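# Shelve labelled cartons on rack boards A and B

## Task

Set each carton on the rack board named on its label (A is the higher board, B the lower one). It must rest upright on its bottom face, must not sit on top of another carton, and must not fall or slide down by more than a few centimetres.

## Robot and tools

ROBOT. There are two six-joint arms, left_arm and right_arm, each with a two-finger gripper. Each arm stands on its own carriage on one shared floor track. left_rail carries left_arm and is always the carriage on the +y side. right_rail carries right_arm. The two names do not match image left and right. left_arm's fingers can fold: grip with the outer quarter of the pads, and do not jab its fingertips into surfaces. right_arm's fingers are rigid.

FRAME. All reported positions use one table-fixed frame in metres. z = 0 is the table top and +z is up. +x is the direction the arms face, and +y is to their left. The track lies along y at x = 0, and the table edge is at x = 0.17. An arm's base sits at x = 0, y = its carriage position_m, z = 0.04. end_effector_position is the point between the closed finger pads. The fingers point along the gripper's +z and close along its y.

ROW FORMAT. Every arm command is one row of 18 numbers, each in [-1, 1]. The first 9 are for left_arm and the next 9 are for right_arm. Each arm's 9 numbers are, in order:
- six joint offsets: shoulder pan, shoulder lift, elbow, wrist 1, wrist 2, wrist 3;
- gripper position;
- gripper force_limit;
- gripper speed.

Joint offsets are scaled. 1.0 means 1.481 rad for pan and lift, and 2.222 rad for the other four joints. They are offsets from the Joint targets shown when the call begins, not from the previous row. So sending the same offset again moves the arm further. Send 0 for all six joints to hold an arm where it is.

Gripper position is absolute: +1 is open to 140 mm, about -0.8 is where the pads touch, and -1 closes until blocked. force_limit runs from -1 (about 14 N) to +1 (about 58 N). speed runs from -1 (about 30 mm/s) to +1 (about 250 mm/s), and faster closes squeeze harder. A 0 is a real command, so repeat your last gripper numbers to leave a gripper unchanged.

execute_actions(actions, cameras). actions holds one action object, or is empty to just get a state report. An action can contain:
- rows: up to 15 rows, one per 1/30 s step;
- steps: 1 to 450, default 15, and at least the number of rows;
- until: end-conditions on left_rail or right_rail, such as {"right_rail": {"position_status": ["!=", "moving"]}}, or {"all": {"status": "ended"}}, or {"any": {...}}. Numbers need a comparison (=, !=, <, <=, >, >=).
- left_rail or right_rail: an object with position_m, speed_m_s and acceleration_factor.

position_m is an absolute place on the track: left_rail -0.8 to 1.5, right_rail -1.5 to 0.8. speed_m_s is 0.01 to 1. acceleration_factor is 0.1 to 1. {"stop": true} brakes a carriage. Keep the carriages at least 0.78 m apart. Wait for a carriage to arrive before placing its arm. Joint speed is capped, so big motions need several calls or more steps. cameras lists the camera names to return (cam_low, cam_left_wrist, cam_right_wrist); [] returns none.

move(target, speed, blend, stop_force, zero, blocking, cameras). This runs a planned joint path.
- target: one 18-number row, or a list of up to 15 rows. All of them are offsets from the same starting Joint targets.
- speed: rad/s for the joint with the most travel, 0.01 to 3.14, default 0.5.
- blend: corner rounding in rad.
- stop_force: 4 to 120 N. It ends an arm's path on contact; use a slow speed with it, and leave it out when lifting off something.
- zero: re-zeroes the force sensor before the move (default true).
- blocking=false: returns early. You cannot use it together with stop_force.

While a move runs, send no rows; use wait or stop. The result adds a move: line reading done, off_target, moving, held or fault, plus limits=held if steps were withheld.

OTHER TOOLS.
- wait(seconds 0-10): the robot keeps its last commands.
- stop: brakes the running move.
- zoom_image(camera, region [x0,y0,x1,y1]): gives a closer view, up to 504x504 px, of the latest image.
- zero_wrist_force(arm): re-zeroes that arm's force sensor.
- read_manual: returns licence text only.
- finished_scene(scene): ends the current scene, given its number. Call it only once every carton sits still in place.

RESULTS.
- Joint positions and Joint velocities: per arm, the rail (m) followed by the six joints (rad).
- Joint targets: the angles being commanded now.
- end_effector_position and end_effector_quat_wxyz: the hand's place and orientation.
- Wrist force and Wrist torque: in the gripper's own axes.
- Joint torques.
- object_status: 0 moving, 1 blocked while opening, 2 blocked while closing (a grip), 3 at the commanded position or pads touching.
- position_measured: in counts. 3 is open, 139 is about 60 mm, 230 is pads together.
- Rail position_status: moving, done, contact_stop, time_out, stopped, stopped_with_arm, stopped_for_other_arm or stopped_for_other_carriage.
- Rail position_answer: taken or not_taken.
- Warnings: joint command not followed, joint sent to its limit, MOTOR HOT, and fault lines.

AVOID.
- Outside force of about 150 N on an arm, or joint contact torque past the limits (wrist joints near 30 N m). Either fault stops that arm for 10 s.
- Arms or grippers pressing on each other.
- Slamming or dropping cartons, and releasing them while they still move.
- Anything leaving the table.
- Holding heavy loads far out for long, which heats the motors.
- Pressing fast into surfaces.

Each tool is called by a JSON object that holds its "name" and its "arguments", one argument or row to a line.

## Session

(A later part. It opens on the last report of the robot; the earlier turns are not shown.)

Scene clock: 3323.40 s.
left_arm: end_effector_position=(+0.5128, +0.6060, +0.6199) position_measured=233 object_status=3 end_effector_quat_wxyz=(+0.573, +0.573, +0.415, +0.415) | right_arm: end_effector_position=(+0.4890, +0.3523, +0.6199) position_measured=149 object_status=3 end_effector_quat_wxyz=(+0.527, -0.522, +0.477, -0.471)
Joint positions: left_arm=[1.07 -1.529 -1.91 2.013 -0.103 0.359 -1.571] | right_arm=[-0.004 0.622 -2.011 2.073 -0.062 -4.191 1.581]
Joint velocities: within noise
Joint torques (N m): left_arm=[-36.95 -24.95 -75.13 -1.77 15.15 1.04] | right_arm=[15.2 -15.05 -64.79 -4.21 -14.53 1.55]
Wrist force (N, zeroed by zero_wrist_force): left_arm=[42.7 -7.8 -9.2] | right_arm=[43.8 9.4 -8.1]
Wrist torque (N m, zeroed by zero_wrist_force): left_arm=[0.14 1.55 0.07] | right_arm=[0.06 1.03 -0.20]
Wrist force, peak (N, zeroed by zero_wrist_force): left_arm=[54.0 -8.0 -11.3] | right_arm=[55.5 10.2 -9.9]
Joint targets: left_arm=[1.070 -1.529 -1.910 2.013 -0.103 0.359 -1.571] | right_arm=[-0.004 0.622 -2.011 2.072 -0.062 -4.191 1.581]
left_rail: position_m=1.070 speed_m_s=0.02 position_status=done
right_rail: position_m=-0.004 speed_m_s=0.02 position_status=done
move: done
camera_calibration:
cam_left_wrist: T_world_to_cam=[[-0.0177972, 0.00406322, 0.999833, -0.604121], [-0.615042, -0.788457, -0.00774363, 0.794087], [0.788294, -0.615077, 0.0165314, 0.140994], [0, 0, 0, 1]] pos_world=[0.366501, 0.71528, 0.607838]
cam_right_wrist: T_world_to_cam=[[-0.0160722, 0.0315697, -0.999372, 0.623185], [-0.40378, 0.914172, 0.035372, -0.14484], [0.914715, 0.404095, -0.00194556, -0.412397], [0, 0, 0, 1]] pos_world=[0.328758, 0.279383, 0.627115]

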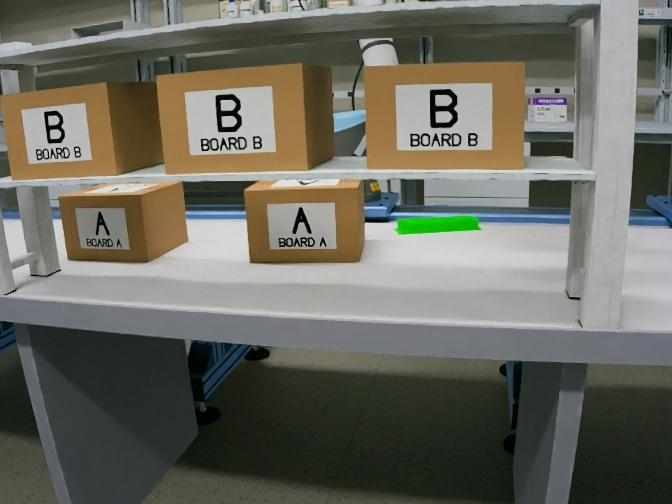

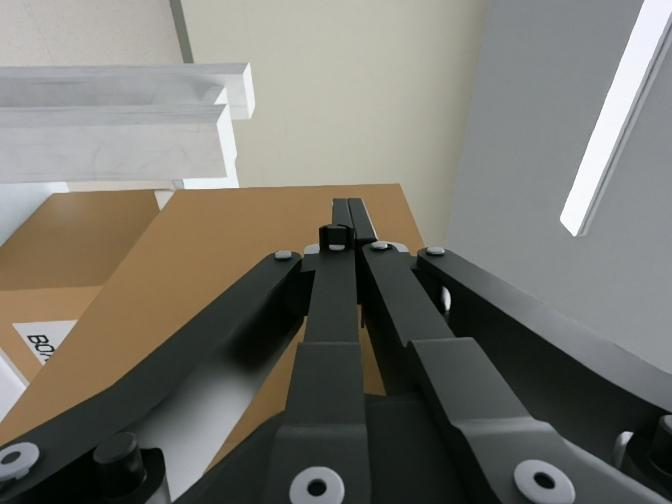

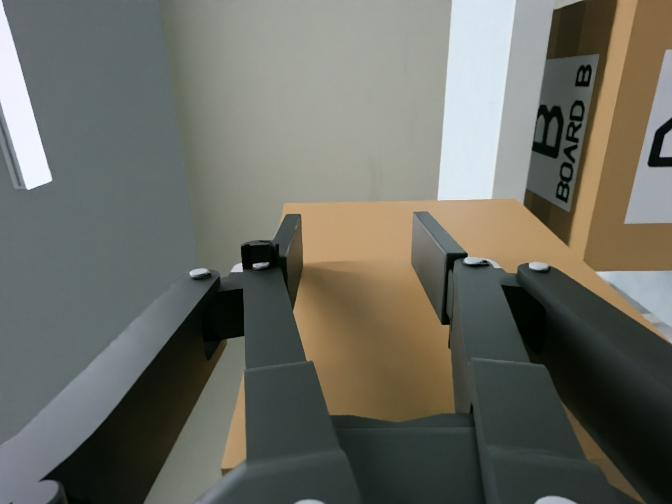

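{"name": "move", "arguments": {
  "target": [
    [0.032714,0.055244,-0.025153,-0.011668,0.012379,0,-1,-1,0,-0.106467,-0.027340,0.009533,0.008689,-0.080388,0,-0.157,0,0],
    [0.058330,0.113093,-0.054835,-0.020544,0.017670,0,-1,-1,0,-0.228394,-0.049525,0.016768,0.016241,-0.173436,0,-0.157,0,0],
    [0.079330,0.170096,-0.087516,-0.025856,0.019884,0,-1,-1,0,-0.350055,-0.060371,0.020127,0.020111,-0.266307,0,-0.157,0,0],
    [0.103163,0.221893,-0.120213,-0.027682,0.026344,0,-1,-1,0,-0.445726,-0.049877,0.016879,0.016365,-0.339500,0,-0.157,0,0],
    [0.137201,0.265735,-0.150136,-0.026981,0.042747,0,-1,-1,0,-0.495251,-0.012103,0.004317,0.003750,-0.378793,0,-0.157,0,0]
  ],
  "speed": 0.13,
  "blend": 0.015,
  "cameras": ["cam_low", "cam_left_wrist", "cam_right_wrist"]
}}

Scene clock: 3482.63 s.
left_arm: end_effector_position=(+0.6469, +0.4614, +0.6199) position_measured=233 object_status=3 end_effector_quat_wxyz=(+0.550, +0.549, +0.445, +0.445) | right_arm: end_effector_position=(+0.6505, +0.2065, +0.6200) position_measured=149 object_status=3 end_effector_quat_wxyz=(+0.552, -0.547, +0.448, -0.442)
Joint positions: left_arm=[1.07 -1.326 -1.516 1.679 -0.163 0.454 -1.571] | right_arm=[-0.004 -0.111 -2.029 2.082 -0.053 -5.033 1.581]
Joint velocities: within noise
Joint torques (N m): left_arm=[-16.02 -19 -75.38 -2.31 23.64 1.14] | right_arm=[14.84 -8.16 -60.69 -11.55 -23.64 1.35]
Wrist force (N, zeroed by zero_wrist_force): left_arm=[43.0 -6.0 -8.5] | right_arm=[44.0 11.2 -8.3]
Wrist torque (N m, zeroed by zero_wrist_force): left_arm=[0.03 1.55 0.04] | right_arm=[-0.09 1.10 -0.67]
Wrist force, peak (N, zeroed by zero_wrist_force): left_arm=[48.9 -6.4 -9.6] | right_arm=[50.1 11.5 -9.3]
Joint targets: left_arm=[1.070 -1.326 -1.516 1.679 -0.163 0.454 -1.571] | right_arm=[-0.004 -0.112 -2.029 2.082 -0.053 -5.033 1.581]
left_rail: position_m=1.070 speed_m_s=0.02 position_status=done
right_rail: position_m=-0.004 speed_m_s=0.02 position_status=done
move: done
camera_calibration:
cam_left_wrist: T_world_to_cam=[[-0.0180481, 0.00206293, 0.999835, -0.600044], [-0.526317, -0.850253, -0.00774628, 0.733754], [0.850097, -0.52637, 0.0164312, -0.134438], [0, 0, 0, 1]] pos_world=[0.489642, 0.55435, 0.607838]
cam_right_wrist: T_world_to_cam=[[-0.0194315, 0.02974, -0.999369, 0.633148], [-0.49998, 0.86531, 0.035472, 0.126342], [0.865819, 0.500354, -0.00194484, -0.48924], [0, 0, 0, 1]] pos_world=[0.499065, 0.116638, 0.627315]

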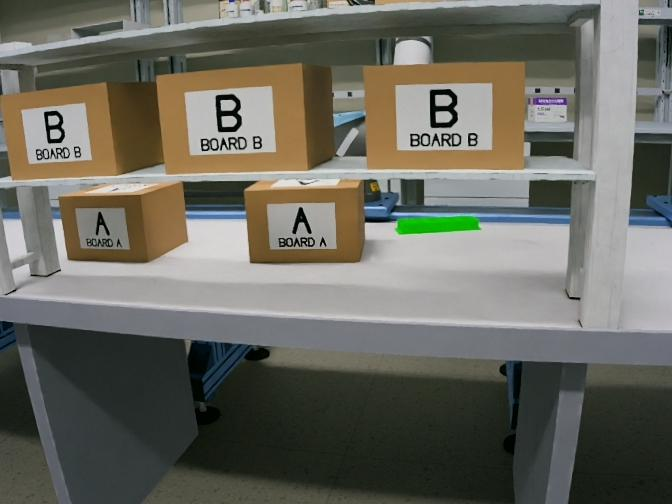

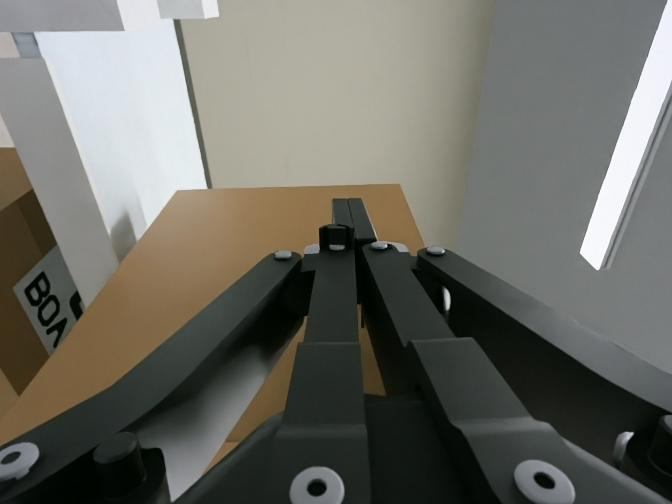

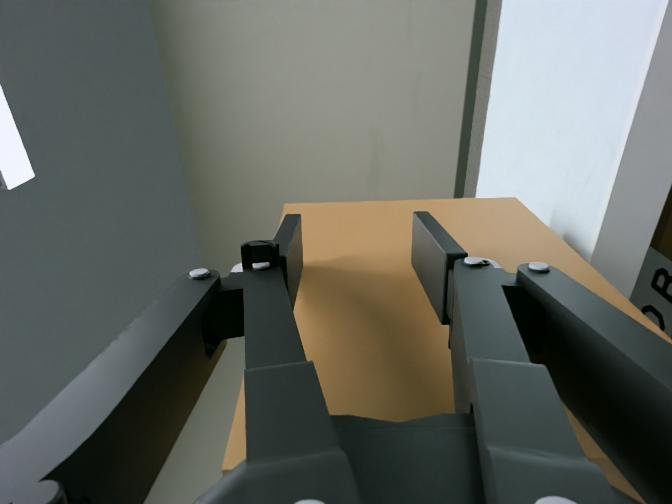

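{"name": "move", "arguments": {
  "target": [
    [0.038940,0.023999,-0.017251,0.001255,0.025955,0,-1,-1,0,0.004287,0.047501,-0.017714,-0.013947,0.002857,0,-0.157,0,0],
    [0.074471,0.046308,-0.033838,0.002973,0.049636,0,-1,-1,0,0.010977,0.092050,-0.036302,-0.025051,0.007316,0,-0.157,0,0],
    [0.106323,0.068550,-0.050899,0.005210,0.070866,0,-1,-1,0,0.016192,0.132867,-0.055071,-0.033487,0.010792,0,-0.157,0,0]
  ],
  "speed": 0.07,
  "blend": 0.012,
  "cameras": ["cam_low", "cam_left_wrist", "cam_right_wrist"]
}}

{"name": "zoom_image", "arguments": {
  "camera": "cam_low",
  "region": [300, 0, 640, 70]
}}

Scene clock: 3495.07 s.
left_arm: end_effector_position=(+0.7519, +0.4594, +0.6199) position_measured=233 object_status=3 end_effector_quat_wxyz=(+0.550, +0.549, +0.445, +0.445) | right_arm: end_effector_position=(+0.7555, +0.2045, +0.6200) position_measured=149 object_status=3 end_effector_quat_wxyz=(+0.552, -0.547, +0.448, -0.442)
Joint positions: left_arm=[1.07 -1.169 -1.415 1.566 -0.151 0.612 -1.571] | right_arm=[-0.004 -0.088 -1.832 1.96 -0.128 -5.009 1.581]
Joint velocities: within noise
Joint torques (N m): left_arm=[-22.26 -32.16 -74.1 -2.44 23.25 1.37] | right_arm=[45.48 -24.08 -60.29 -12.17 -6.51 1.3]
Wrist force (N, zeroed by zero_wrist_force): left_arm=[41.8 -5.1 -8.7] | right_arm=[43.1 11.2 -8.6]
Wrist torque (N m, zeroed by zero_wrist_force): left_arm=[0.04 1.53 0.04] | right_arm=[0.01 0.95 -0.73]
Wrist force, peak (N, zeroed by zero_wrist_force): left_arm=[45.2 -5.9 -9.0] | right_arm=[46.2 12.0 -8.7]
Joint targets: left_arm=[1.070 -1.168 -1.414 1.566 -0.151 0.612 -1.571] | right_arm=[-0.004 -0.088 -1.832 1.960 -0.128 -5.009 1.581]
left_rail: position_m=1.070 speed_m_s=0.02 position_status=done
right_rail: position_m=-0.004 speed_m_s=0.02 position_status=done
move: done
camera_calibration:
cam_left_wrist: T_world_to_cam=[[-0.0180483, 0.00206382, 0.999835, -0.598146], [-0.526245, -0.850298, -0.00774422, 0.787297], [0.850142, -0.526298, 0.0164325, -0.224818], [0, 0, 0, 1]] pos_world=[0.594643, 0.55235, 0.607838]
cam_right_wrist: T_world_to_cam=[[-0.0195183, 0.0296904, -0.999369, 0.635205], [-0.499977, 0.865312, 0.0354726, 0.180572], [0.865818, 0.500354, -0.00204484, -0.579088], [0, 0, 0, 1]] pos_world=[0.604065, 0.114638, 0.627215]

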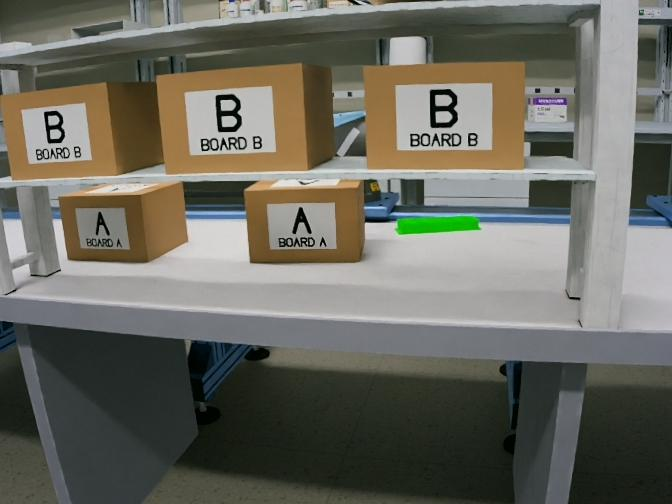

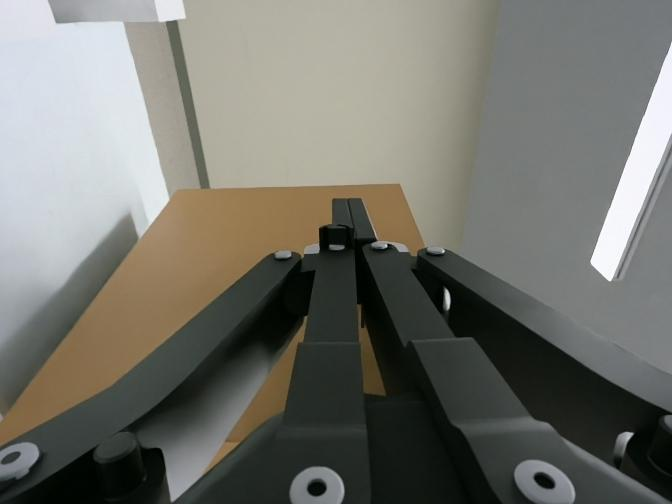

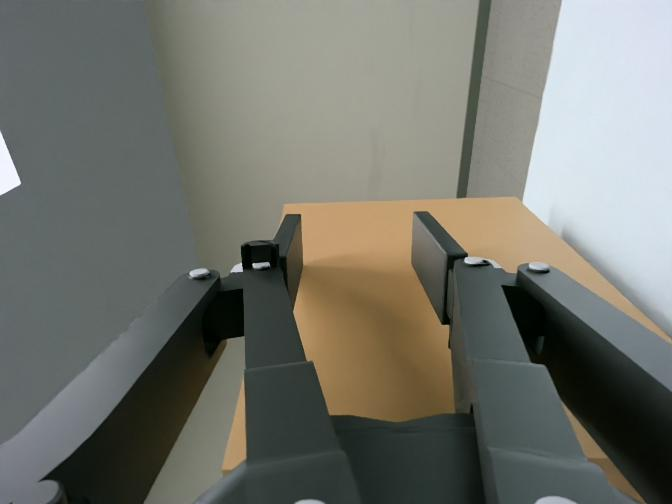

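Scaled by 1.482.

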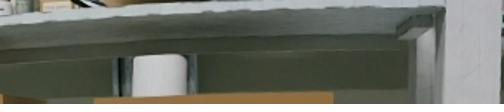

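{"name": "move", "arguments": {
  "target": [0,0.001480,0.005232,-0.006224,0,0,-1,-1,0,0,0.001392,0.005696,-0.006624,0,0,-0.157,0,0],
  "speed": 0.015,
  "cameras": []
}}

{"name": "move", "arguments": {
  "target": [0,0.000555,0.001962,-0.002334,0,0,-1,-1,0,0,0.000522,0.002136,-0.002484,0,0,-0.157,0,0],
  "speed": 0.01,
  "cameras": ["cam_left_wrist", "cam_right_wrist"]
}}

Scene clock: 3511.97 s.
left_arm: end_effector_position=(+0.7521, +0.4593, +0.6120) position_measured=233 object_status=3 end_effector_quat_wxyz=(+0.550, +0.549, +0.445, +0.445) | right_arm: end_effector_position=(+0.7557, +0.2045, +0.6121) position_measured=149 object_status=3 end_effector_quat_wxyz=(+0.552, -0.547, +0.448, -0.442)
Joint positions: left_arm=[1.07 -1.168 -1.412 1.577 -0.165 0.612 -1.571] | right_arm=[-0.004 -0.088 -1.83 1.972 -0.142 -5.009 1.581]
Joint velocities: within noise
Joint torques (N m): left_arm=[-21.99 -30.27 -51.67 -12.48 22.66 1.33] | right_arm=[41.33 -25.56 -45.69 -11.76 -6.66 1.49]
Wrist force (N, zeroed by zero_wrist_force): left_arm=[42.1 -5.0 -8.6] | right_arm=[43.5 11.3 -8.6]
Wrist torque (N m, zeroed by zero_wrist_force): left_arm=[0.07 1.54 0.05] | right_arm=[-0.02 0.93 -0.77]
Wrist force, peak (N, zeroed by zero_wrist_force): left_arm=[42.2 -6.0 -8.4] | right_arm=[43.8 12.3 -8.5]
Joint targets: left_arm=[1.070 -1.168 -1.412 1.577 -0.165 0.612 -1.571] | right_arm=[-0.004 -0.088 -1.830 1.972 -0.142 -5.009 1.581]
left_rail: position_m=1.070 speed_m_s=0.02 position_status=done
right_rail: position_m=-0.004 speed_m_s=0.02 position_status=done
move: done
No camera images: "cameras" was empty.

Scene clock: 3512.73 s.
left_arm: end_effector_position=(+0.7521, +0.4593, +0.6089) position_measured=233 object_status=3 end_effector_quat_wxyz=(+0.550, +0.549, +0.445, +0.445) | right_arm: end_effector_position=(+0.7557, +0.2045, +0.6090) position_measured=149 object_status=3 end_effector_quat_wxyz=(+0.552, -0.547, +0.448, -0.442)
Joint positions: left_arm=[1.07 -1.168 -1.411 1.582 -0.17 0.612 -1.571] | right_arm=[-0.004 -0.088 -1.829 1.977 -0.148 -5.009 1.581]
Joint velocities: within noise
Joint torques (N m): left_arm=[-21.42 -30.67 -52.23 -12.49 22.66 0.99] | right_arm=[40.45 -25.47 -44.41 -12.45 -6.7 1.55]
Wrist force (N, zeroed by zero_wrist_force): left_arm=[42.1 -5.6 -8.4] | right_arm=[43.5 11.9 -8.4]
Wrist torque (N m, zeroed by zero_wrist_force): left_arm=[0.08 1.51 0.05] | right_arm=[-0.06 0.97 -0.78]
Wrist force, peak (N, zeroed by zero_wrist_force): left_arm=[42.3 -5.7 -8.6] | right_arm=[43.7 12.4 -8.4]
Joint targets: left_arm=[1.070 -1.168 -1.411 1.582 -0.170 0.612 -1.571] | right_arm=[-0.004 -0.088 -1.829 1.977 -0.148 -5.009 1.581]
left_rail: position_m=1.070 speed_m_s=0.02 position_status=done
right_rail: position_m=-0.004 speed_m_s=0.02 position_status=done
move: done
camera_calibration:
cam_left_wrist: T_world_to_cam=[[-0.0180481, 0.00206417, 0.999835, -0.587244], [-0.526245, -0.850298, -0.00774381, 0.787233], [0.850142, -0.526298, 0.0164325, -0.224862], [0, 0, 0, 1]] pos_world=[0.594843, 0.55225, 0.596938]
cam_right_wrist: T_world_to_cam=[[-0.0195183, 0.0296904, -0.999369, 0.624316], [-0.499977, 0.865312, 0.0354726, 0.181059], [0.865818, 0.500354, -0.00204484, -0.579283], [0, 0, 0, 1]] pos_world=[0.604265, 0.114638, 0.616315]
Images, in order (width x height): cam_left_wrist 672x504, cam_right_wrist 672x504.

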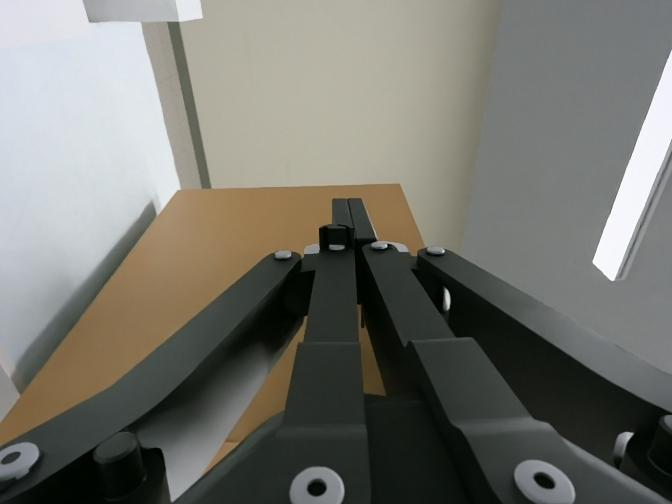

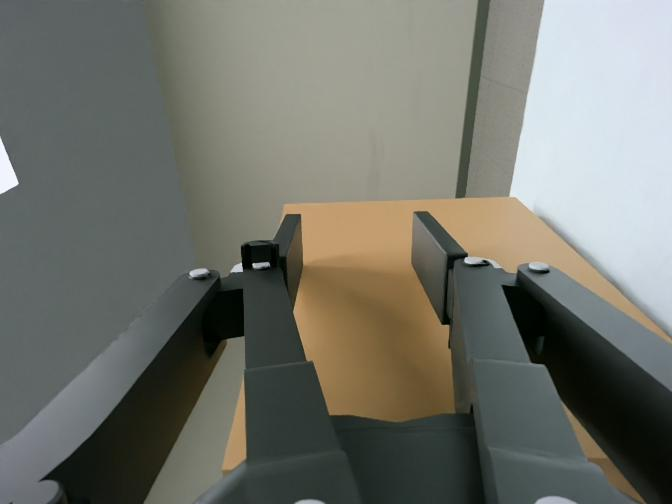

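{"name": "move", "arguments": {
  "target": [0,0.001850,0.006540,-0.007780,0,0,-1,-1,0,0,0.001740,0.007120,-0.008280,0,0,-0.157,0,0],
  "speed": 0.01,
  "stop_force": 5,
  "cameras": ["cam_left_wrist", "cam_right_wrist"]
}}

Scene clock: 3525.77 s.
left_arm: end_effector_position=(+0.7520, +0.4594, +0.5990) position_measured=233 object_status=3 end_effector_quat_wxyz=(+0.550, +0.549, +0.445, +0.445) | right_arm: end_effector_position=(+0.7556, +0.2045, +0.5992) position_measured=149 object_status=3 end_effector_quat_wxyz=(+0.552, -0.547, +0.448, -0.442)
Joint positions: left_arm=[1.07 -1.168 -1.409 1.596 -0.187 0.612 -1.571] | right_arm=[-0.004 -0.088 -1.826 1.992 -0.166 -5.009 1.581]
Joint velocities: within noise
Joint torques (N m): left_arm=[-23.5 -29.86 -54.12 -8.17 22.08 0.87] | right_arm=[36.49 -28.1 -56.42 -2.7 -6.85 1.36]
Wrist force (N, zeroed by zero_wrist_force): left_arm=[41.7 0.0 -7.0] | right_arm=[42.3 6.7 -7.3]
Wrist torque (N m, zeroed by zero_wrist_force): left_arm=[-0.14 1.63 -0.03] | right_arm=[-0.40 1.02 -0.69]
Wrist force, peak (N, zeroed by zero_wrist_force): left_arm=[42.3 -5.9 -8.5] | right_arm=[44.0 12.3 -8.8]
Joint targets: left_arm=[1.070 -1.168 -1.409 1.596 -0.187 0.612 -1.571] | right_arm=[-0.004 -0.088 -1.826 1.992 -0.166 -5.009 1.581]
left_rail: position_m=1.070 speed_m_s=0.02 position_status=done
right_rail: position_m=-0.004 speed_m_s=0.02 position_status=done
move: contact (left_arm, right_arm)
camera_calibration:
cam_left_wrist: T_world_to_cam=[[-0.0181326, 0.00211746, 0.999833, -0.577226], [-0.526244, -0.850298, -0.00774301, 0.787187], [0.85014, -0.526297, 0.0165324, -0.224618], [0, 0, 0, 1]] pos_world=[0.594743, 0.55235, 0.586938]
cam_right_wrist: T_world_to_cam=[[-0.0192951, 0.0297028, -0.999373, 0.614387], [-0.499985, 0.865312, 0.0353716, 0.181422], [0.865819, 0.500353, -0.00184537, -0.579338], [0, 0, 0, 1]] pos_world=[0.604165, 0.114638, 0.606516]
Images, in order (width x height): cam_left_wrist 672x504, cam_right_wrist 672x504.

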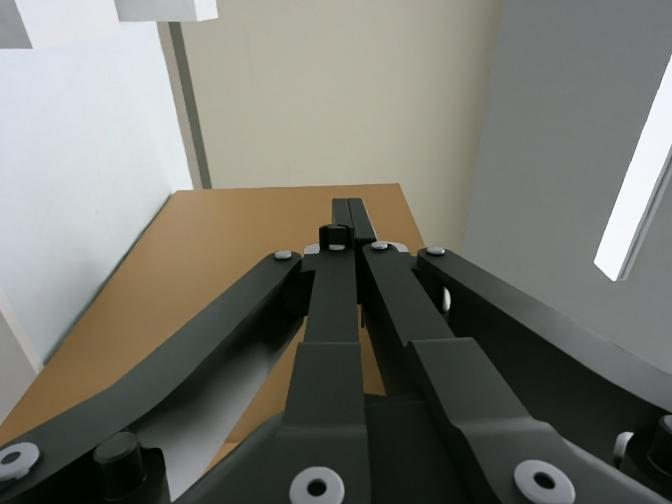

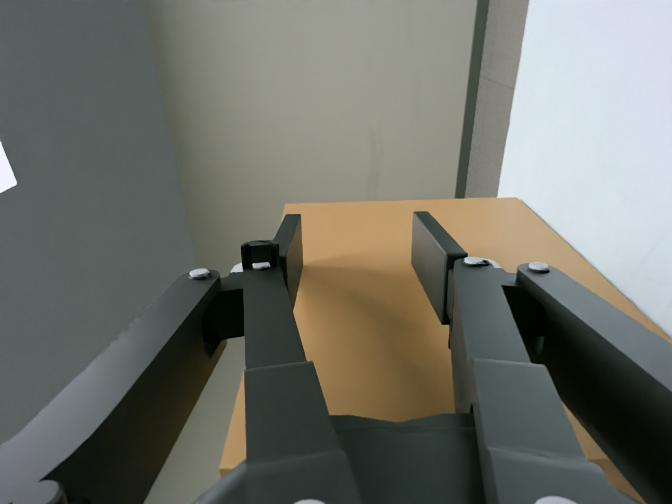

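{"name": "move", "arguments": {
  "target": [0,0,0,0,0,0,-1,-1,0,0,0.000122,0.000498,-0.000580,0,0,-0.157,0,0],
  "speed": 0.01,
  "cameras": []
}}

Scene clock: 3530.97 s.
left_arm: end_effector_position=(+0.7520, +0.4594, +0.5990) position_measured=233 object_status=3 end_effector_quat_wxyz=(+0.550, +0.549, +0.445, +0.445) | right_arm: end_effector_position=(+0.7556, +0.2045, +0.5987) position_measured=149 object_status=3 end_effector_quat_wxyz=(+0.552, -0.547, +0.448, -0.442)
Joint positions: left_arm=[1.07 -1.168 -1.409 1.596 -0.187 0.612 -1.571] | right_arm=[-0.004 -0.088 -1.826 1.993 -0.167 -5.009 1.581]
Joint velocities: within noise
Joint torques (N m): left_arm=[-23.53 -42.26 -69.56 -2.45 22.16 1.13] | right_arm=[36.74 -20.16 -37.21 -8.11 -7.03 1.55]
Wrist force (N, zeroed by zero_wrist_force): left_arm=[41.6 -3.1 -7.3] | right_arm=[43.4 2.5 -7.0]
Wrist torque (N m, zeroed by zero_wrist_force): left_arm=[0.02 1.52 0.01] | right_arm=[-0.38 0.93 -0.59]
Wrist force, peak (N, zeroed by zero_wrist_force): left_arm=[42.6 -0.4 -7.8] | right_arm=[42.8 8.7 -8.0]
Joint targets: left_arm=[1.070 -1.168 -1.409 1.596 -0.187 0.612 -1.571] | right_arm=[-0.004 -0.088 -1.826 1.993 -0.167 -5.009 1.581]
left_rail: position_m=1.070 speed_m_s=0.02 position_status=done
right_rail: position_m=-0.004 speed_m_s=0.02 position_status=done
move: done
No camera images: "cameras" was empty.

{"name": "move", "arguments": {
  "target": [0,0.000065,0.000229,-0.000272,0,0,-1,-1,0,0,0.000050,0.000200,-0.000240,0,0,-0.157,0,0],
  "speed": 0.01,
  "cameras": []
}}

{"name": "execute_actions", "arguments": {
  "actions": [
    {"left_rail": {"position_m": 1.0916, "speed_m_s": 0.03}, "right_rail": {"position_m": -0.0258, "speed_m_s": 0.03}, "steps": 90, "until": {"all": {"status": "ended"}}}
  ],
  "cameras": ["cam_left_wrist", "cam_right_wrist"]
}}

Scene clock: 3538.23 s.
left_arm: end_effector_position=(+0.7520, +0.4594, +0.5988) position_measured=233 object_status=3 end_effector_quat_wxyz=(+0.550, +0.549, +0.445, +0.445) | right_arm: end_effector_position=(+0.7556, +0.2045, +0.5983) position_measured=149 object_status=3 end_effector_quat_wxyz=(+0.552, -0.547, +0.448, -0.442)
Joint positions: left_arm=[1.07 -1.168 -1.409 1.597 -0.188 0.612 -1.571] | right_arm=[-0.004 -0.088 -1.826 1.994 -0.168 -5.009 1.581]
Joint velocities: within noise
Joint torques (N m): left_arm=[-22.38 -32.18 -48.57 -10.49 21.49 1.06] | right_arm=[38.8 -18.45 -36.03 -7.05 -6.79 1.4]
Wrist force (N, zeroed by zero_wrist_force): left_arm=[40.6 -2.0 -7.2] | right_arm=[41.6 0.7 -6.3]
Wrist torque (N m, zeroed by zero_wrist_force): left_arm=[-0.02 1.55 0.00] | right_arm=[-0.48 1.00 -0.55]
Wrist force, peak (N, zeroed by zero_wrist_force): left_arm=[41.7 -3.0 -7.7] | right_arm=[43.4 1.9 -7.0]
Joint targets: left_arm=[1.070 -1.168 -1.409 1.597 -0.188 0.612 -1.571] | right_arm=[-0.004 -0.088 -1.826 1.994 -0.168 -5.009 1.581]
left_rail: position_m=1.070 speed_m_s=0.02 position_status=done
right_rail: position_m=-0.004 speed_m_s=0.02 position_status=done
move: done
No camera images: "cameras" was empty.

Scene clock: 3539.37 s.
left_arm: end_effector_position=(+0.7520, +0.4813, +0.5986) position_measured=233 object_status=3 end_effector_quat_wxyz=(+0.550, +0.549, +0.445, +0.445) | right_arm: end_effector_position=(+0.7556, +0.1825, +0.5983) position_measured=149 object_status=3 end_effector_quat_wxyz=(+0.552, -0.547, +0.448, -0.442)
Joint positions: left_arm=[1.092 -1.168 -1.409 1.597 -0.188 0.612 -1.571] | right_arm=[-0.026 -0.088 -1.826 1.994 -0.168 -5.009 1.581]
Joint velocities: within noise
Joint torques (N m): left_arm=[5.57 -79.88 -44.76 0.51 -1.9 0.96] | right_arm=[-14.6 -22.37 -50.88 -6.8 2.9 1.26]
Wrist force (N, zeroed by zero_wrist_force): left_arm=[-0.1 -0.3 0.0] | right_arm=[-3.6 2.5 -2.2]
Wrist torque (N m, zeroed by zero_wrist_force): left_arm=[-0.10 -0.01 0.00] | right_arm=[0.58 0.86 -0.02]
Wrist force, peak (N, zeroed by zero_wrist_force): left_arm=[40.9 -0.9 -7.0] | right_arm=[41.8 0.8 -5.9]
Joint targets: left_arm=[1.092 -1.168 -1.409 1.597 -0.188 0.612 -1.571] | right_arm=[-0.026 -0.088 -1.826 1.994 -0.168 -5.009 1.581]
Tool commands: left_gripper/position=-1.0 left_gripper/force_limit=-1.0 left_gripper/speed=+0.0 right_gripper/position=-0.157 right_gripper/force_limit=+0.0 right_gripper/speed=+0.0
left_rail: position_m=1.092 speed_m_s=0.03 position_status=done
right_rail: position_m=-0.026 speed_m_s=0.03 position_status=done
camera_calibration:
cam_left_wrist: T_world_to_cam=[[-0.0180481, 0.00206293, 0.999835, -0.576892], [-0.526317, -0.850253, -0.00774628, 0.805825], [0.850097, -0.52637, 0.0164312, -0.212958], [0, 0, 0, 1]] pos_world=[0.594742, 0.57425, 0.586538]
cam_right_wrist: T_world_to_cam=[[-0.0193845, 0.0296507, -0.999372, 0.6141], [-0.500057, 0.86527, 0.0353714, 0.200541], [0.865776, 0.500428, -0.00194578, -0.568252], [0, 0, 0, 1]] pos_world=[0.604165, 0.0926387, 0.605515]
Images, in order (width x height): cam_left_wrist 672x504, cam_right_wrist 672x504.

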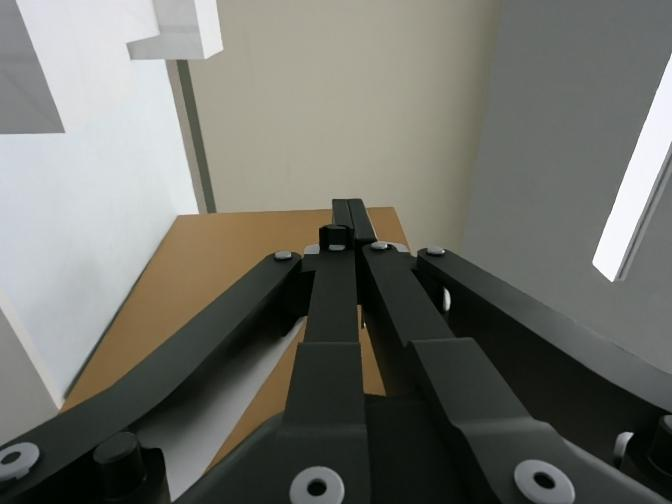

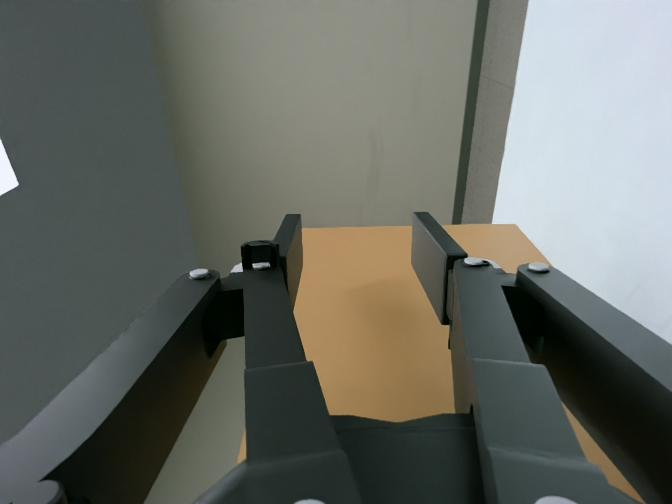

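{"name": "move", "arguments": {
  "target": [
    [-0.134697,-0.082519,0.052063,0.002938,-0.089778,0,-1,-1,0,-0.025581,-0.160799,0.055679,0.051496,-0.017050,0,-0.157,0,0],
    [-0.396725,-0.286696,0.286539,-0.095451,-0.309196,0,-1,-1,0,0.558271,-0.015192,0.112545,-0.102419,0.327325,0,-0.157,0,0]
  ],
  "speed": [0.15, 0.35],
  "blend": 0.03,
  "cameras": ["cam_low"]
}}

{"name": "execute_actions", "arguments": {
  "actions": [
    {"right_rail": {"position_m": -0.655, "speed_m_s": 0.4}, "steps": 150, "until": {"right_rail": {"position_status": ["!=", "moving"]}}}
  ],
  "cameras": []
}}

{"name": "execute_actions", "arguments": {
  "actions": [
    {"left_rail": {"position_m": 0.595, "speed_m_s": 0.4}, "steps": 150, "until": {"left_rail": {"position_status": ["!=", "moving"]}}}
  ],
  "cameras": ["cam_low", "cam_left_wrist", "cam_right_wrist"]
}}

Scene clock: 3630.20 s.
left_arm: end_effector_position=(+0.4420, +0.6610, +0.4700) position_measured=233 object_status=3 end_effector_quat_wxyz=(+0.527, +0.527, +0.472, +0.472) | right_arm: end_effector_position=(+0.4728, +0.4484, +0.4700) position_measured=149 object_status=3 end_effector_quat_wxyz=(+0.573, -0.569, +0.420, -0.414)
Joint positions: left_arm=[1.092 -1.756 -1.833 2.233 -0.4 -0.075 -1.571] | right_arm=[-0.026 0.739 -1.849 2.244 -0.395 -4.282 1.581]
Joint velocities: within noise
Joint torques (N m): left_arm=[-15.36 -42.64 -33.27 -1.88 -3.09 0.7] | right_arm=[16.81 -9.39 -32.84 -7.17 3.79 1.16]
Wrist force (N, zeroed by zero_wrist_force): left_arm=[-0.3 -0.1 0.0] | right_arm=[-4.1 2.2 -1.0]
Wrist torque (N m, zeroed by zero_wrist_force): left_arm=[-0.03 0.04 -0.01] | right_arm=[0.52 0.95 -0.06]
Wrist force, peak (N, zeroed by zero_wrist_force): left_arm=[1.0 -0.2 1.3] | right_arm=[-5.0 2.8 -2.1]
Joint targets: left_arm=[1.092 -1.756 -1.833 2.233 -0.400 -0.075 -1.571] | right_arm=[-0.026 0.739 -1.849 2.244 -0.395 -4.282 1.581]
left_rail: position_m=1.092 speed_m_s=0.03 position_status=done
right_rail: position_m=-0.026 speed_m_s=0.03 position_status=done
move: done
Images, in order (width x height): cam_low 672x504.

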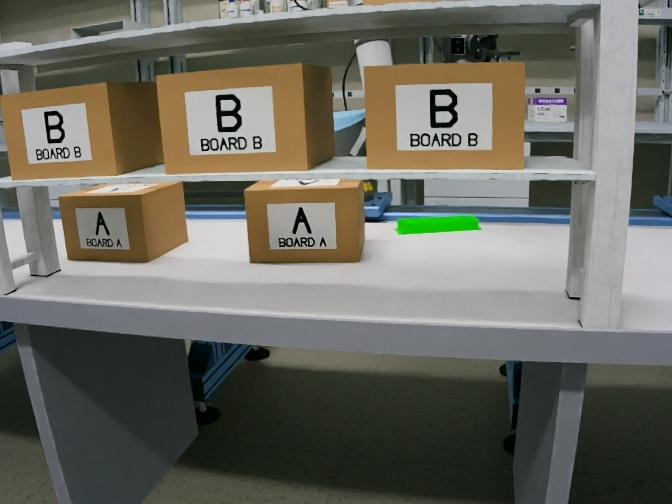

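Scene clock: 3633.97 s.
left_arm: end_effector_position=(+0.4420, +0.6610, +0.4700) position_measured=233 object_status=3 end_effector_quat_wxyz=(+0.527, +0.527, +0.472, +0.472) | right_arm: end_effector_position=(+0.4727, -0.1807, +0.4700) position_measured=149 object_status=3 end_effector_quat_wxyz=(+0.573, -0.569, +0.420, -0.414)
Joint positions: left_arm=[1.092 -1.756 -1.833 2.233 -0.4 -0.075 -1.571] | right_arm=[-0.655 0.739 -1.849 2.244 -0.395 -4.282 1.581]
Joint velocities: within noise
Joint torques (N m): left_arm=[-12.39 -42.17 -39.1 -0.9 -1.9 0.82] | right_arm=[8.9 -13.52 -37.34 -4.48 2.74 1.71]
Wrist force (N, zeroed by zero_wrist_force): left_arm=[-0.4 0.2 0.0] | right_arm=[-4.0 2.3 -0.7]
Wrist torque (N m, zeroed by zero_wrist_force): left_arm=[0.02 0.05 0.00] | right_arm=[0.55 0.92 -0.06]
Wrist force, peak (N, zeroed by zero_wrist_force): left_arm=[-0.1 -0.5 0.1] | right_arm=[-4.5 2.2 -1.1]
Joint targets: left_arm=[1.092 -1.756 -1.833 2.233 -0.400 -0.075 -1.571] | right_arm=[-0.655 0.739 -1.849 2.244 -0.395 -4.282 1.581]
Tool commands: left_gripper/position=-1.0 left_gripper/force_limit=-1.0 left_gripper/speed=+0.0 right_gripper/position=-0.157 right_gripper/force_limit=+0.0 right_gripper/speed=+0.0
left_rail: position_m=1.092 speed_m_s=0.03 position_status=done
right_rail: position_m=-0.655 speed_m_s=0.40 position_status=done
No camera images: "cameras" was empty.

Scene clock: 3637.37 s.
left_arm: end_effector_position=(+0.4420, +0.1645, +0.4700) position_measured=233 object_status=3 end_effector_quat_wxyz=(+0.527, +0.527, +0.472, +0.472) | right_arm: end_effector_position=(+0.4727, -0.1808, +0.4700) position_measured=149 object_status=3 end_effector_quat_wxyz=(+0.573, -0.569, +0.420, -0.414)
Joint positions: left_arm=[0.595 -1.756 -1.833 2.233 -0.4 -0.075 -1.571] | right_arm=[-0.655 0.739 -1.849 2.244 -0.395 -4.282 1.581]
Joint velocities: within noise
Joint torques (N m): left_arm=[-12.64 -10.79 -43.69 0.52 -1.06 0.57] | right_arm=[5.2 -18.05 -41.76 -2.16 1.01 1.48]
Wrist force (N, zeroed by zero_wrist_force): left_arm=[-0.3 -0.2 0.1] | right_arm=[-3.7 2.6 -1.1]
Wrist torque (N m, zeroed by zero_wrist_force): left_arm=[-0.04 0.04 0.00] | right_arm=[0.61 0.85 -0.06]
Wrist force, peak (N, zeroed by zero_wrist_force): left_arm=[-0.6 -0.5 -0.1] | right_arm=[-4.1 2.5 -1.0]
Joint targets: left_arm=[0.595 -1.756 -1.833 2.233 -0.400 -0.075 -1.571] | right_arm=[-0.655 0.739 -1.849 2.244 -0.395 -4.282 1.581]
Tool commands: left_gripper/position=-1.0 left_gripper/force_limit=-1.0 left_gripper/speed=+0.0 right_gripper/position=-0.157 right_gripper/force_limit=+0.0 right_gripper/speed=+0.0
left_rail: position_m=0.595 speed_m_s=0.40 position_status=done
right_rail: position_m=-0.655 speed_m_s=0.40 position_status=done
camera_calibration:
cam_left_wrist: T_world_to_cam=[[-0.0181644, 0.0004856, 0.999835, -0.45296], [-0.439326, -0.898296, -0.00754513, 0.34167], [0.898144, -0.439391, 0.0165303, -0.149742], [0, 0, 0, 1]] pos_world=[0.276367, 0.241345, 0.457939]
cam_right_wrist: T_world_to_cam=[[-0.0222147, 0.0277172, -0.999369, 0.492173], [-0.583621, 0.811251, 0.035473, 0.407649], [0.811722, 0.584041, -0.0018453, -0.10115], [0, 0, 0, 1]] pos_world=[0.330952, -0.285272, 0.477216]

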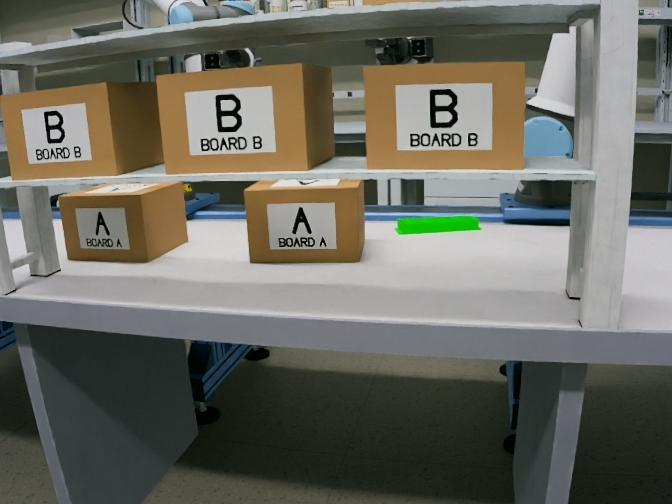

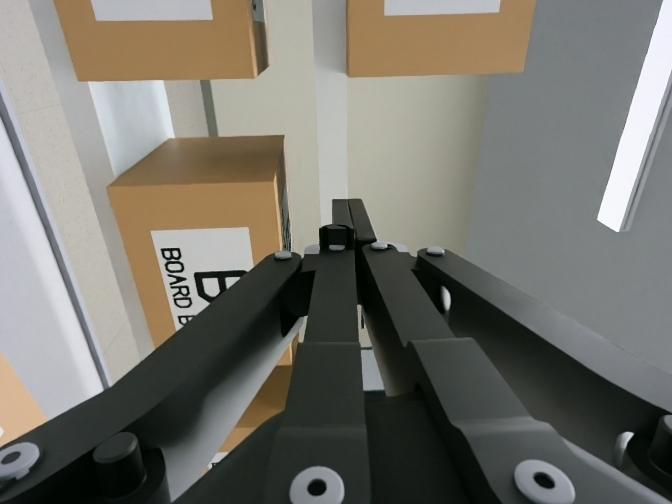

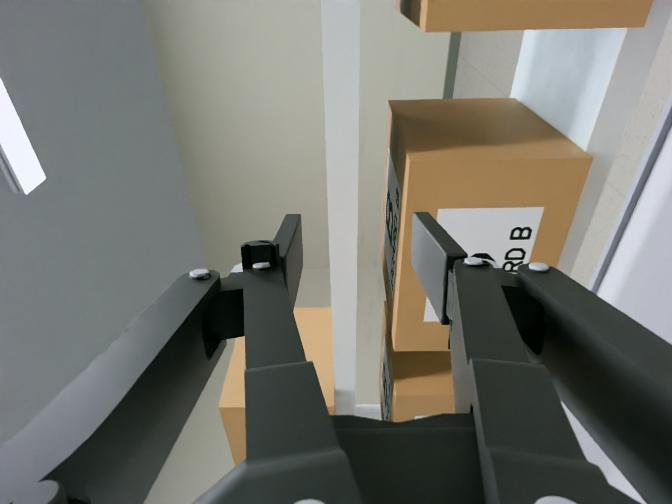

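{"name": "move", "arguments": {
  "target": [
    [0,0.146644,0.085594,-0.183335,0,0,-1,-1,0,0,0.147677,0.086559,-0.184987,0,0,-0.157,0,0],
    [0,0.288325,0.115926,-0.308099,0,0,-1,-1,0,0,0.291847,0.117394,-0.311915,0,0,-0.157,0,0],
    [0,0.435280,0.126301,-0.416423,0,0,-1,-1,0,0,0.442032,0.127973,-0.422596,0,0,-0.157,0,0]
  ],
  "speed": [0.3, 0.25, 0.15],
  "blend": 0.03,
  "cameras": ["cam_low", "cam_left_wrist", "cam_right_wrist"]
}}

{"name": "zero_wrist_force", "arguments": {
  "arm": "left_arm"
}}

{"name": "zero_wrist_force", "arguments": {
  "arm": "right_arm"
}}

Scene clock: 3651.73 s.
left_arm: end_effector_position=(+0.4420, +0.1645, +0.1150) position_measured=233 object_status=3 end_effector_quat_wxyz=(+0.527, +0.527, +0.472, +0.472) | right_arm: end_effector_position=(+0.4727, -0.1808, +0.1150) position_measured=149 object_status=3 end_effector_quat_wxyz=(+0.573, -0.569, +0.420, -0.414)
Joint positions: left_arm=[0.595 -1.756 -1.189 2.514 -1.325 -0.075 -1.571] | right_arm=[-0.655 0.739 -1.194 2.528 -1.334 -4.282 1.581]
Joint velocities: within noise
Joint torques (N m): left_arm=[-7.26 -29.67 -0.33 -2.45 -0.35 0.45] | right_arm=[-2 -39.39 -4.28 -6.99 -2.25 1.56]
Wrist force (N, zeroed by zero_wrist_force): left_arm=[-0.4 -0.1 0.0] | right_arm=[-3.9 2.1 -0.7]
Wrist torque (N m, zeroed by zero_wrist_force): left_arm=[-0.03 0.09 0.00] | right_arm=[0.54 0.88 -0.06]
Wrist force, peak (N, zeroed by zero_wrist_force): left_arm=[0.2 1.9 0.0] | right_arm=[-3.9 2.9 -1.1]
Joint targets: left_arm=[0.595 -1.756 -1.189 2.514 -1.325 -0.075 -1.571] | right_arm=[-0.655 0.739 -1.194 2.528 -1.334 -4.282 1.581]
left_rail: position_m=0.595 speed_m_s=0.40 position_status=done
right_rail: position_m=-0.655 speed_m_s=0.40 position_status=done
move: done
camera_calibration:
cam_left_wrist: T_world_to_cam=[[-0.0182536, 0.000306728, 0.999833, -0.0979504], [-0.439321, -0.898297, -0.00774496, 0.339011], [0.898145, -0.439389, 0.0165319, -0.143874], [0, 0, 0, 1]] pos_world=[0.276367, 0.241346, 0.102938]
cam_right_wrist: T_world_to_cam=[[-0.0222961, 0.0276593, -0.999369, 0.137407], [-0.583619, 0.811253, 0.0354735, 0.420242], [0.811722, 0.584041, -0.0019453, -0.101793], [0, 0, 0, 1]] pos_world=[0.330952, -0.285272, 0.122215]

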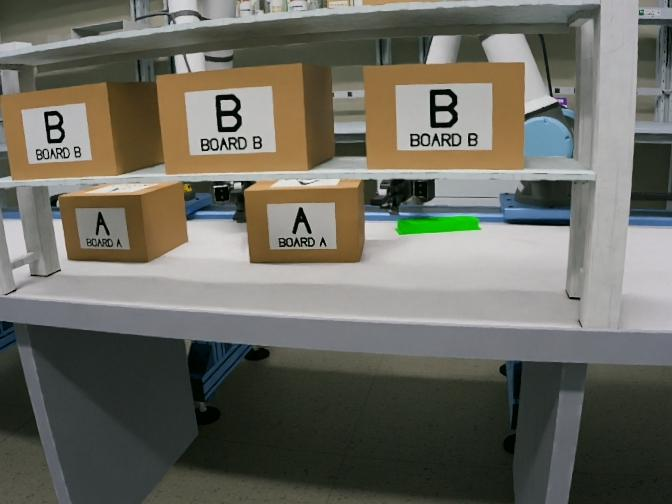

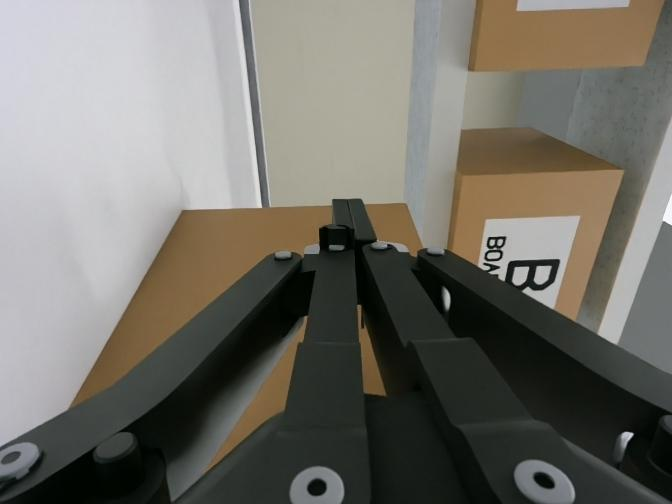

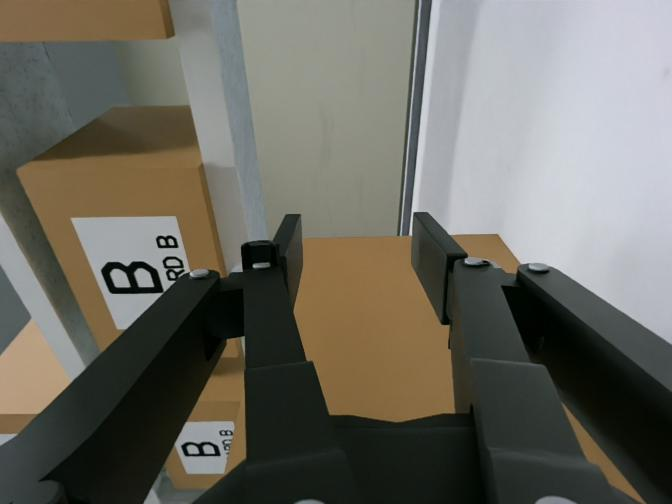

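Wrist force sensor zeroed.

Wrist force sensor zeroed.

{"name": "execute_actions", "arguments": {
  "actions": [
    {"left_rail": {"position_m": 0.580, "speed_m_s": 0.03}, "right_rail": {"position_m": -0.640, "speed_m_s": 0.03}, "steps": 90, "until": {"all": {"status": "ended"}}}
  ],
  "cameras": ["cam_left_wrist", "cam_right_wrist"]
}}

Scene clock: 3660.07 s.
left_arm: end_effector_position=(+0.4420, +0.1495, +0.1149) position_measured=233 object_status=3 end_effector_quat_wxyz=(+0.527, +0.527, +0.472, +0.472) | right_arm: end_effector_position=(+0.4727, -0.1658, +0.1149) position_measured=149 object_status=3 end_effector_quat_wxyz=(+0.573, -0.569, +0.420, -0.414)
Joint positions: left_arm=[0.58 -1.756 -1.189 2.514 -1.325 -0.075 -1.571] | right_arm=[-0.64 0.739 -1.194 2.528 -1.334 -4.282 1.581]
Joint velocities: within noise
Joint torques (N m): left_arm=[-7.83 -27.16 -3.25 -0.8 0.22 0.34] | right_arm=[-6.29 -37.53 -10.57 -5.82 -2.2 1.61]
Wrist force (N, zeroed by zero_wrist_force): left_arm=[0.4 0.0 -0.2] | right_arm=[0.2 -0.2 -0.2]
Wrist torque (N m, zeroed by zero_wrist_force): left_arm=[0.00 -0.09 0.00] | right_arm=[-0.07 -0.04 0.00]
Wrist force, peak (N, zeroed by zero_wrist_force): left_arm=[1.0 -0.1 0.1] | right_arm=[0.8 -0.1 -0.3]
Joint targets: left_arm=[0.580 -1.756 -1.189 2.514 -1.325 -0.075 -1.571] | right_arm=[-0.640 0.739 -1.194 2.528 -1.334 -4.282 1.581]
Tool commands: left_gripper/position=-1.0 left_gripper/force_limit=-1.0 left_gripper/speed=+0.0 right_gripper/position=-0.157 right_gripper/force_limit=+0.0 right_gripper/speed=+0.0
left_rail: position_m=0.580 speed_m_s=0.03 position_status=done
right_rail: position_m=-0.640 speed_m_s=0.03 position_status=done
camera_calibration:
cam_left_wrist: T_world_to_cam=[[-0.0182536, 0.000306728, 0.999833, -0.0978458], [-0.439321, -0.898297, -0.00774496, 0.325536], [0.898145, -0.439389, 0.0165319, -0.150463], [0, 0, 0, 1]] pos_world=[0.276367, 0.226346, 0.102838]
cam_right_wrist: T_world_to_cam=[[-0.0222961, 0.0276593, -0.999369, 0.136893], [-0.583619, 0.811253, 0.0354735, 0.408077], [0.811722, 0.584041, -0.0019453, -0.110554], [0, 0, 0, 1]] pos_world=[0.330952, -0.270272, 0.122115]
Images, in order (width x height): cam_left_wrist 672x504, cam_right_wrist 672x504.

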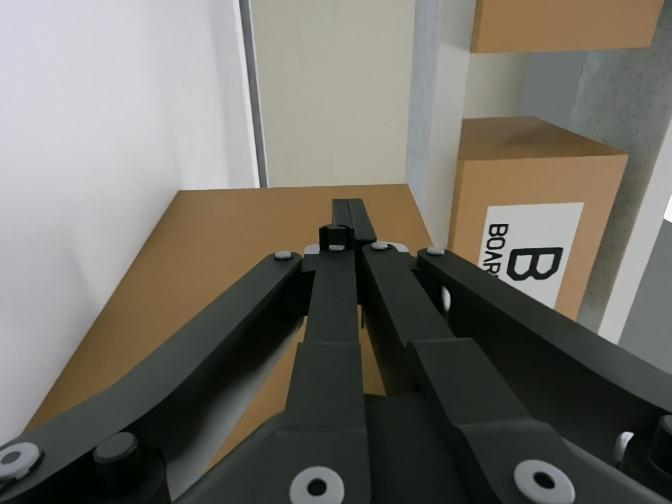

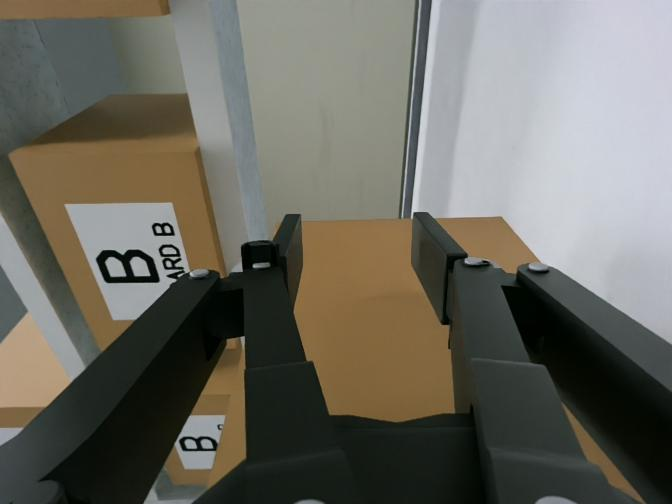

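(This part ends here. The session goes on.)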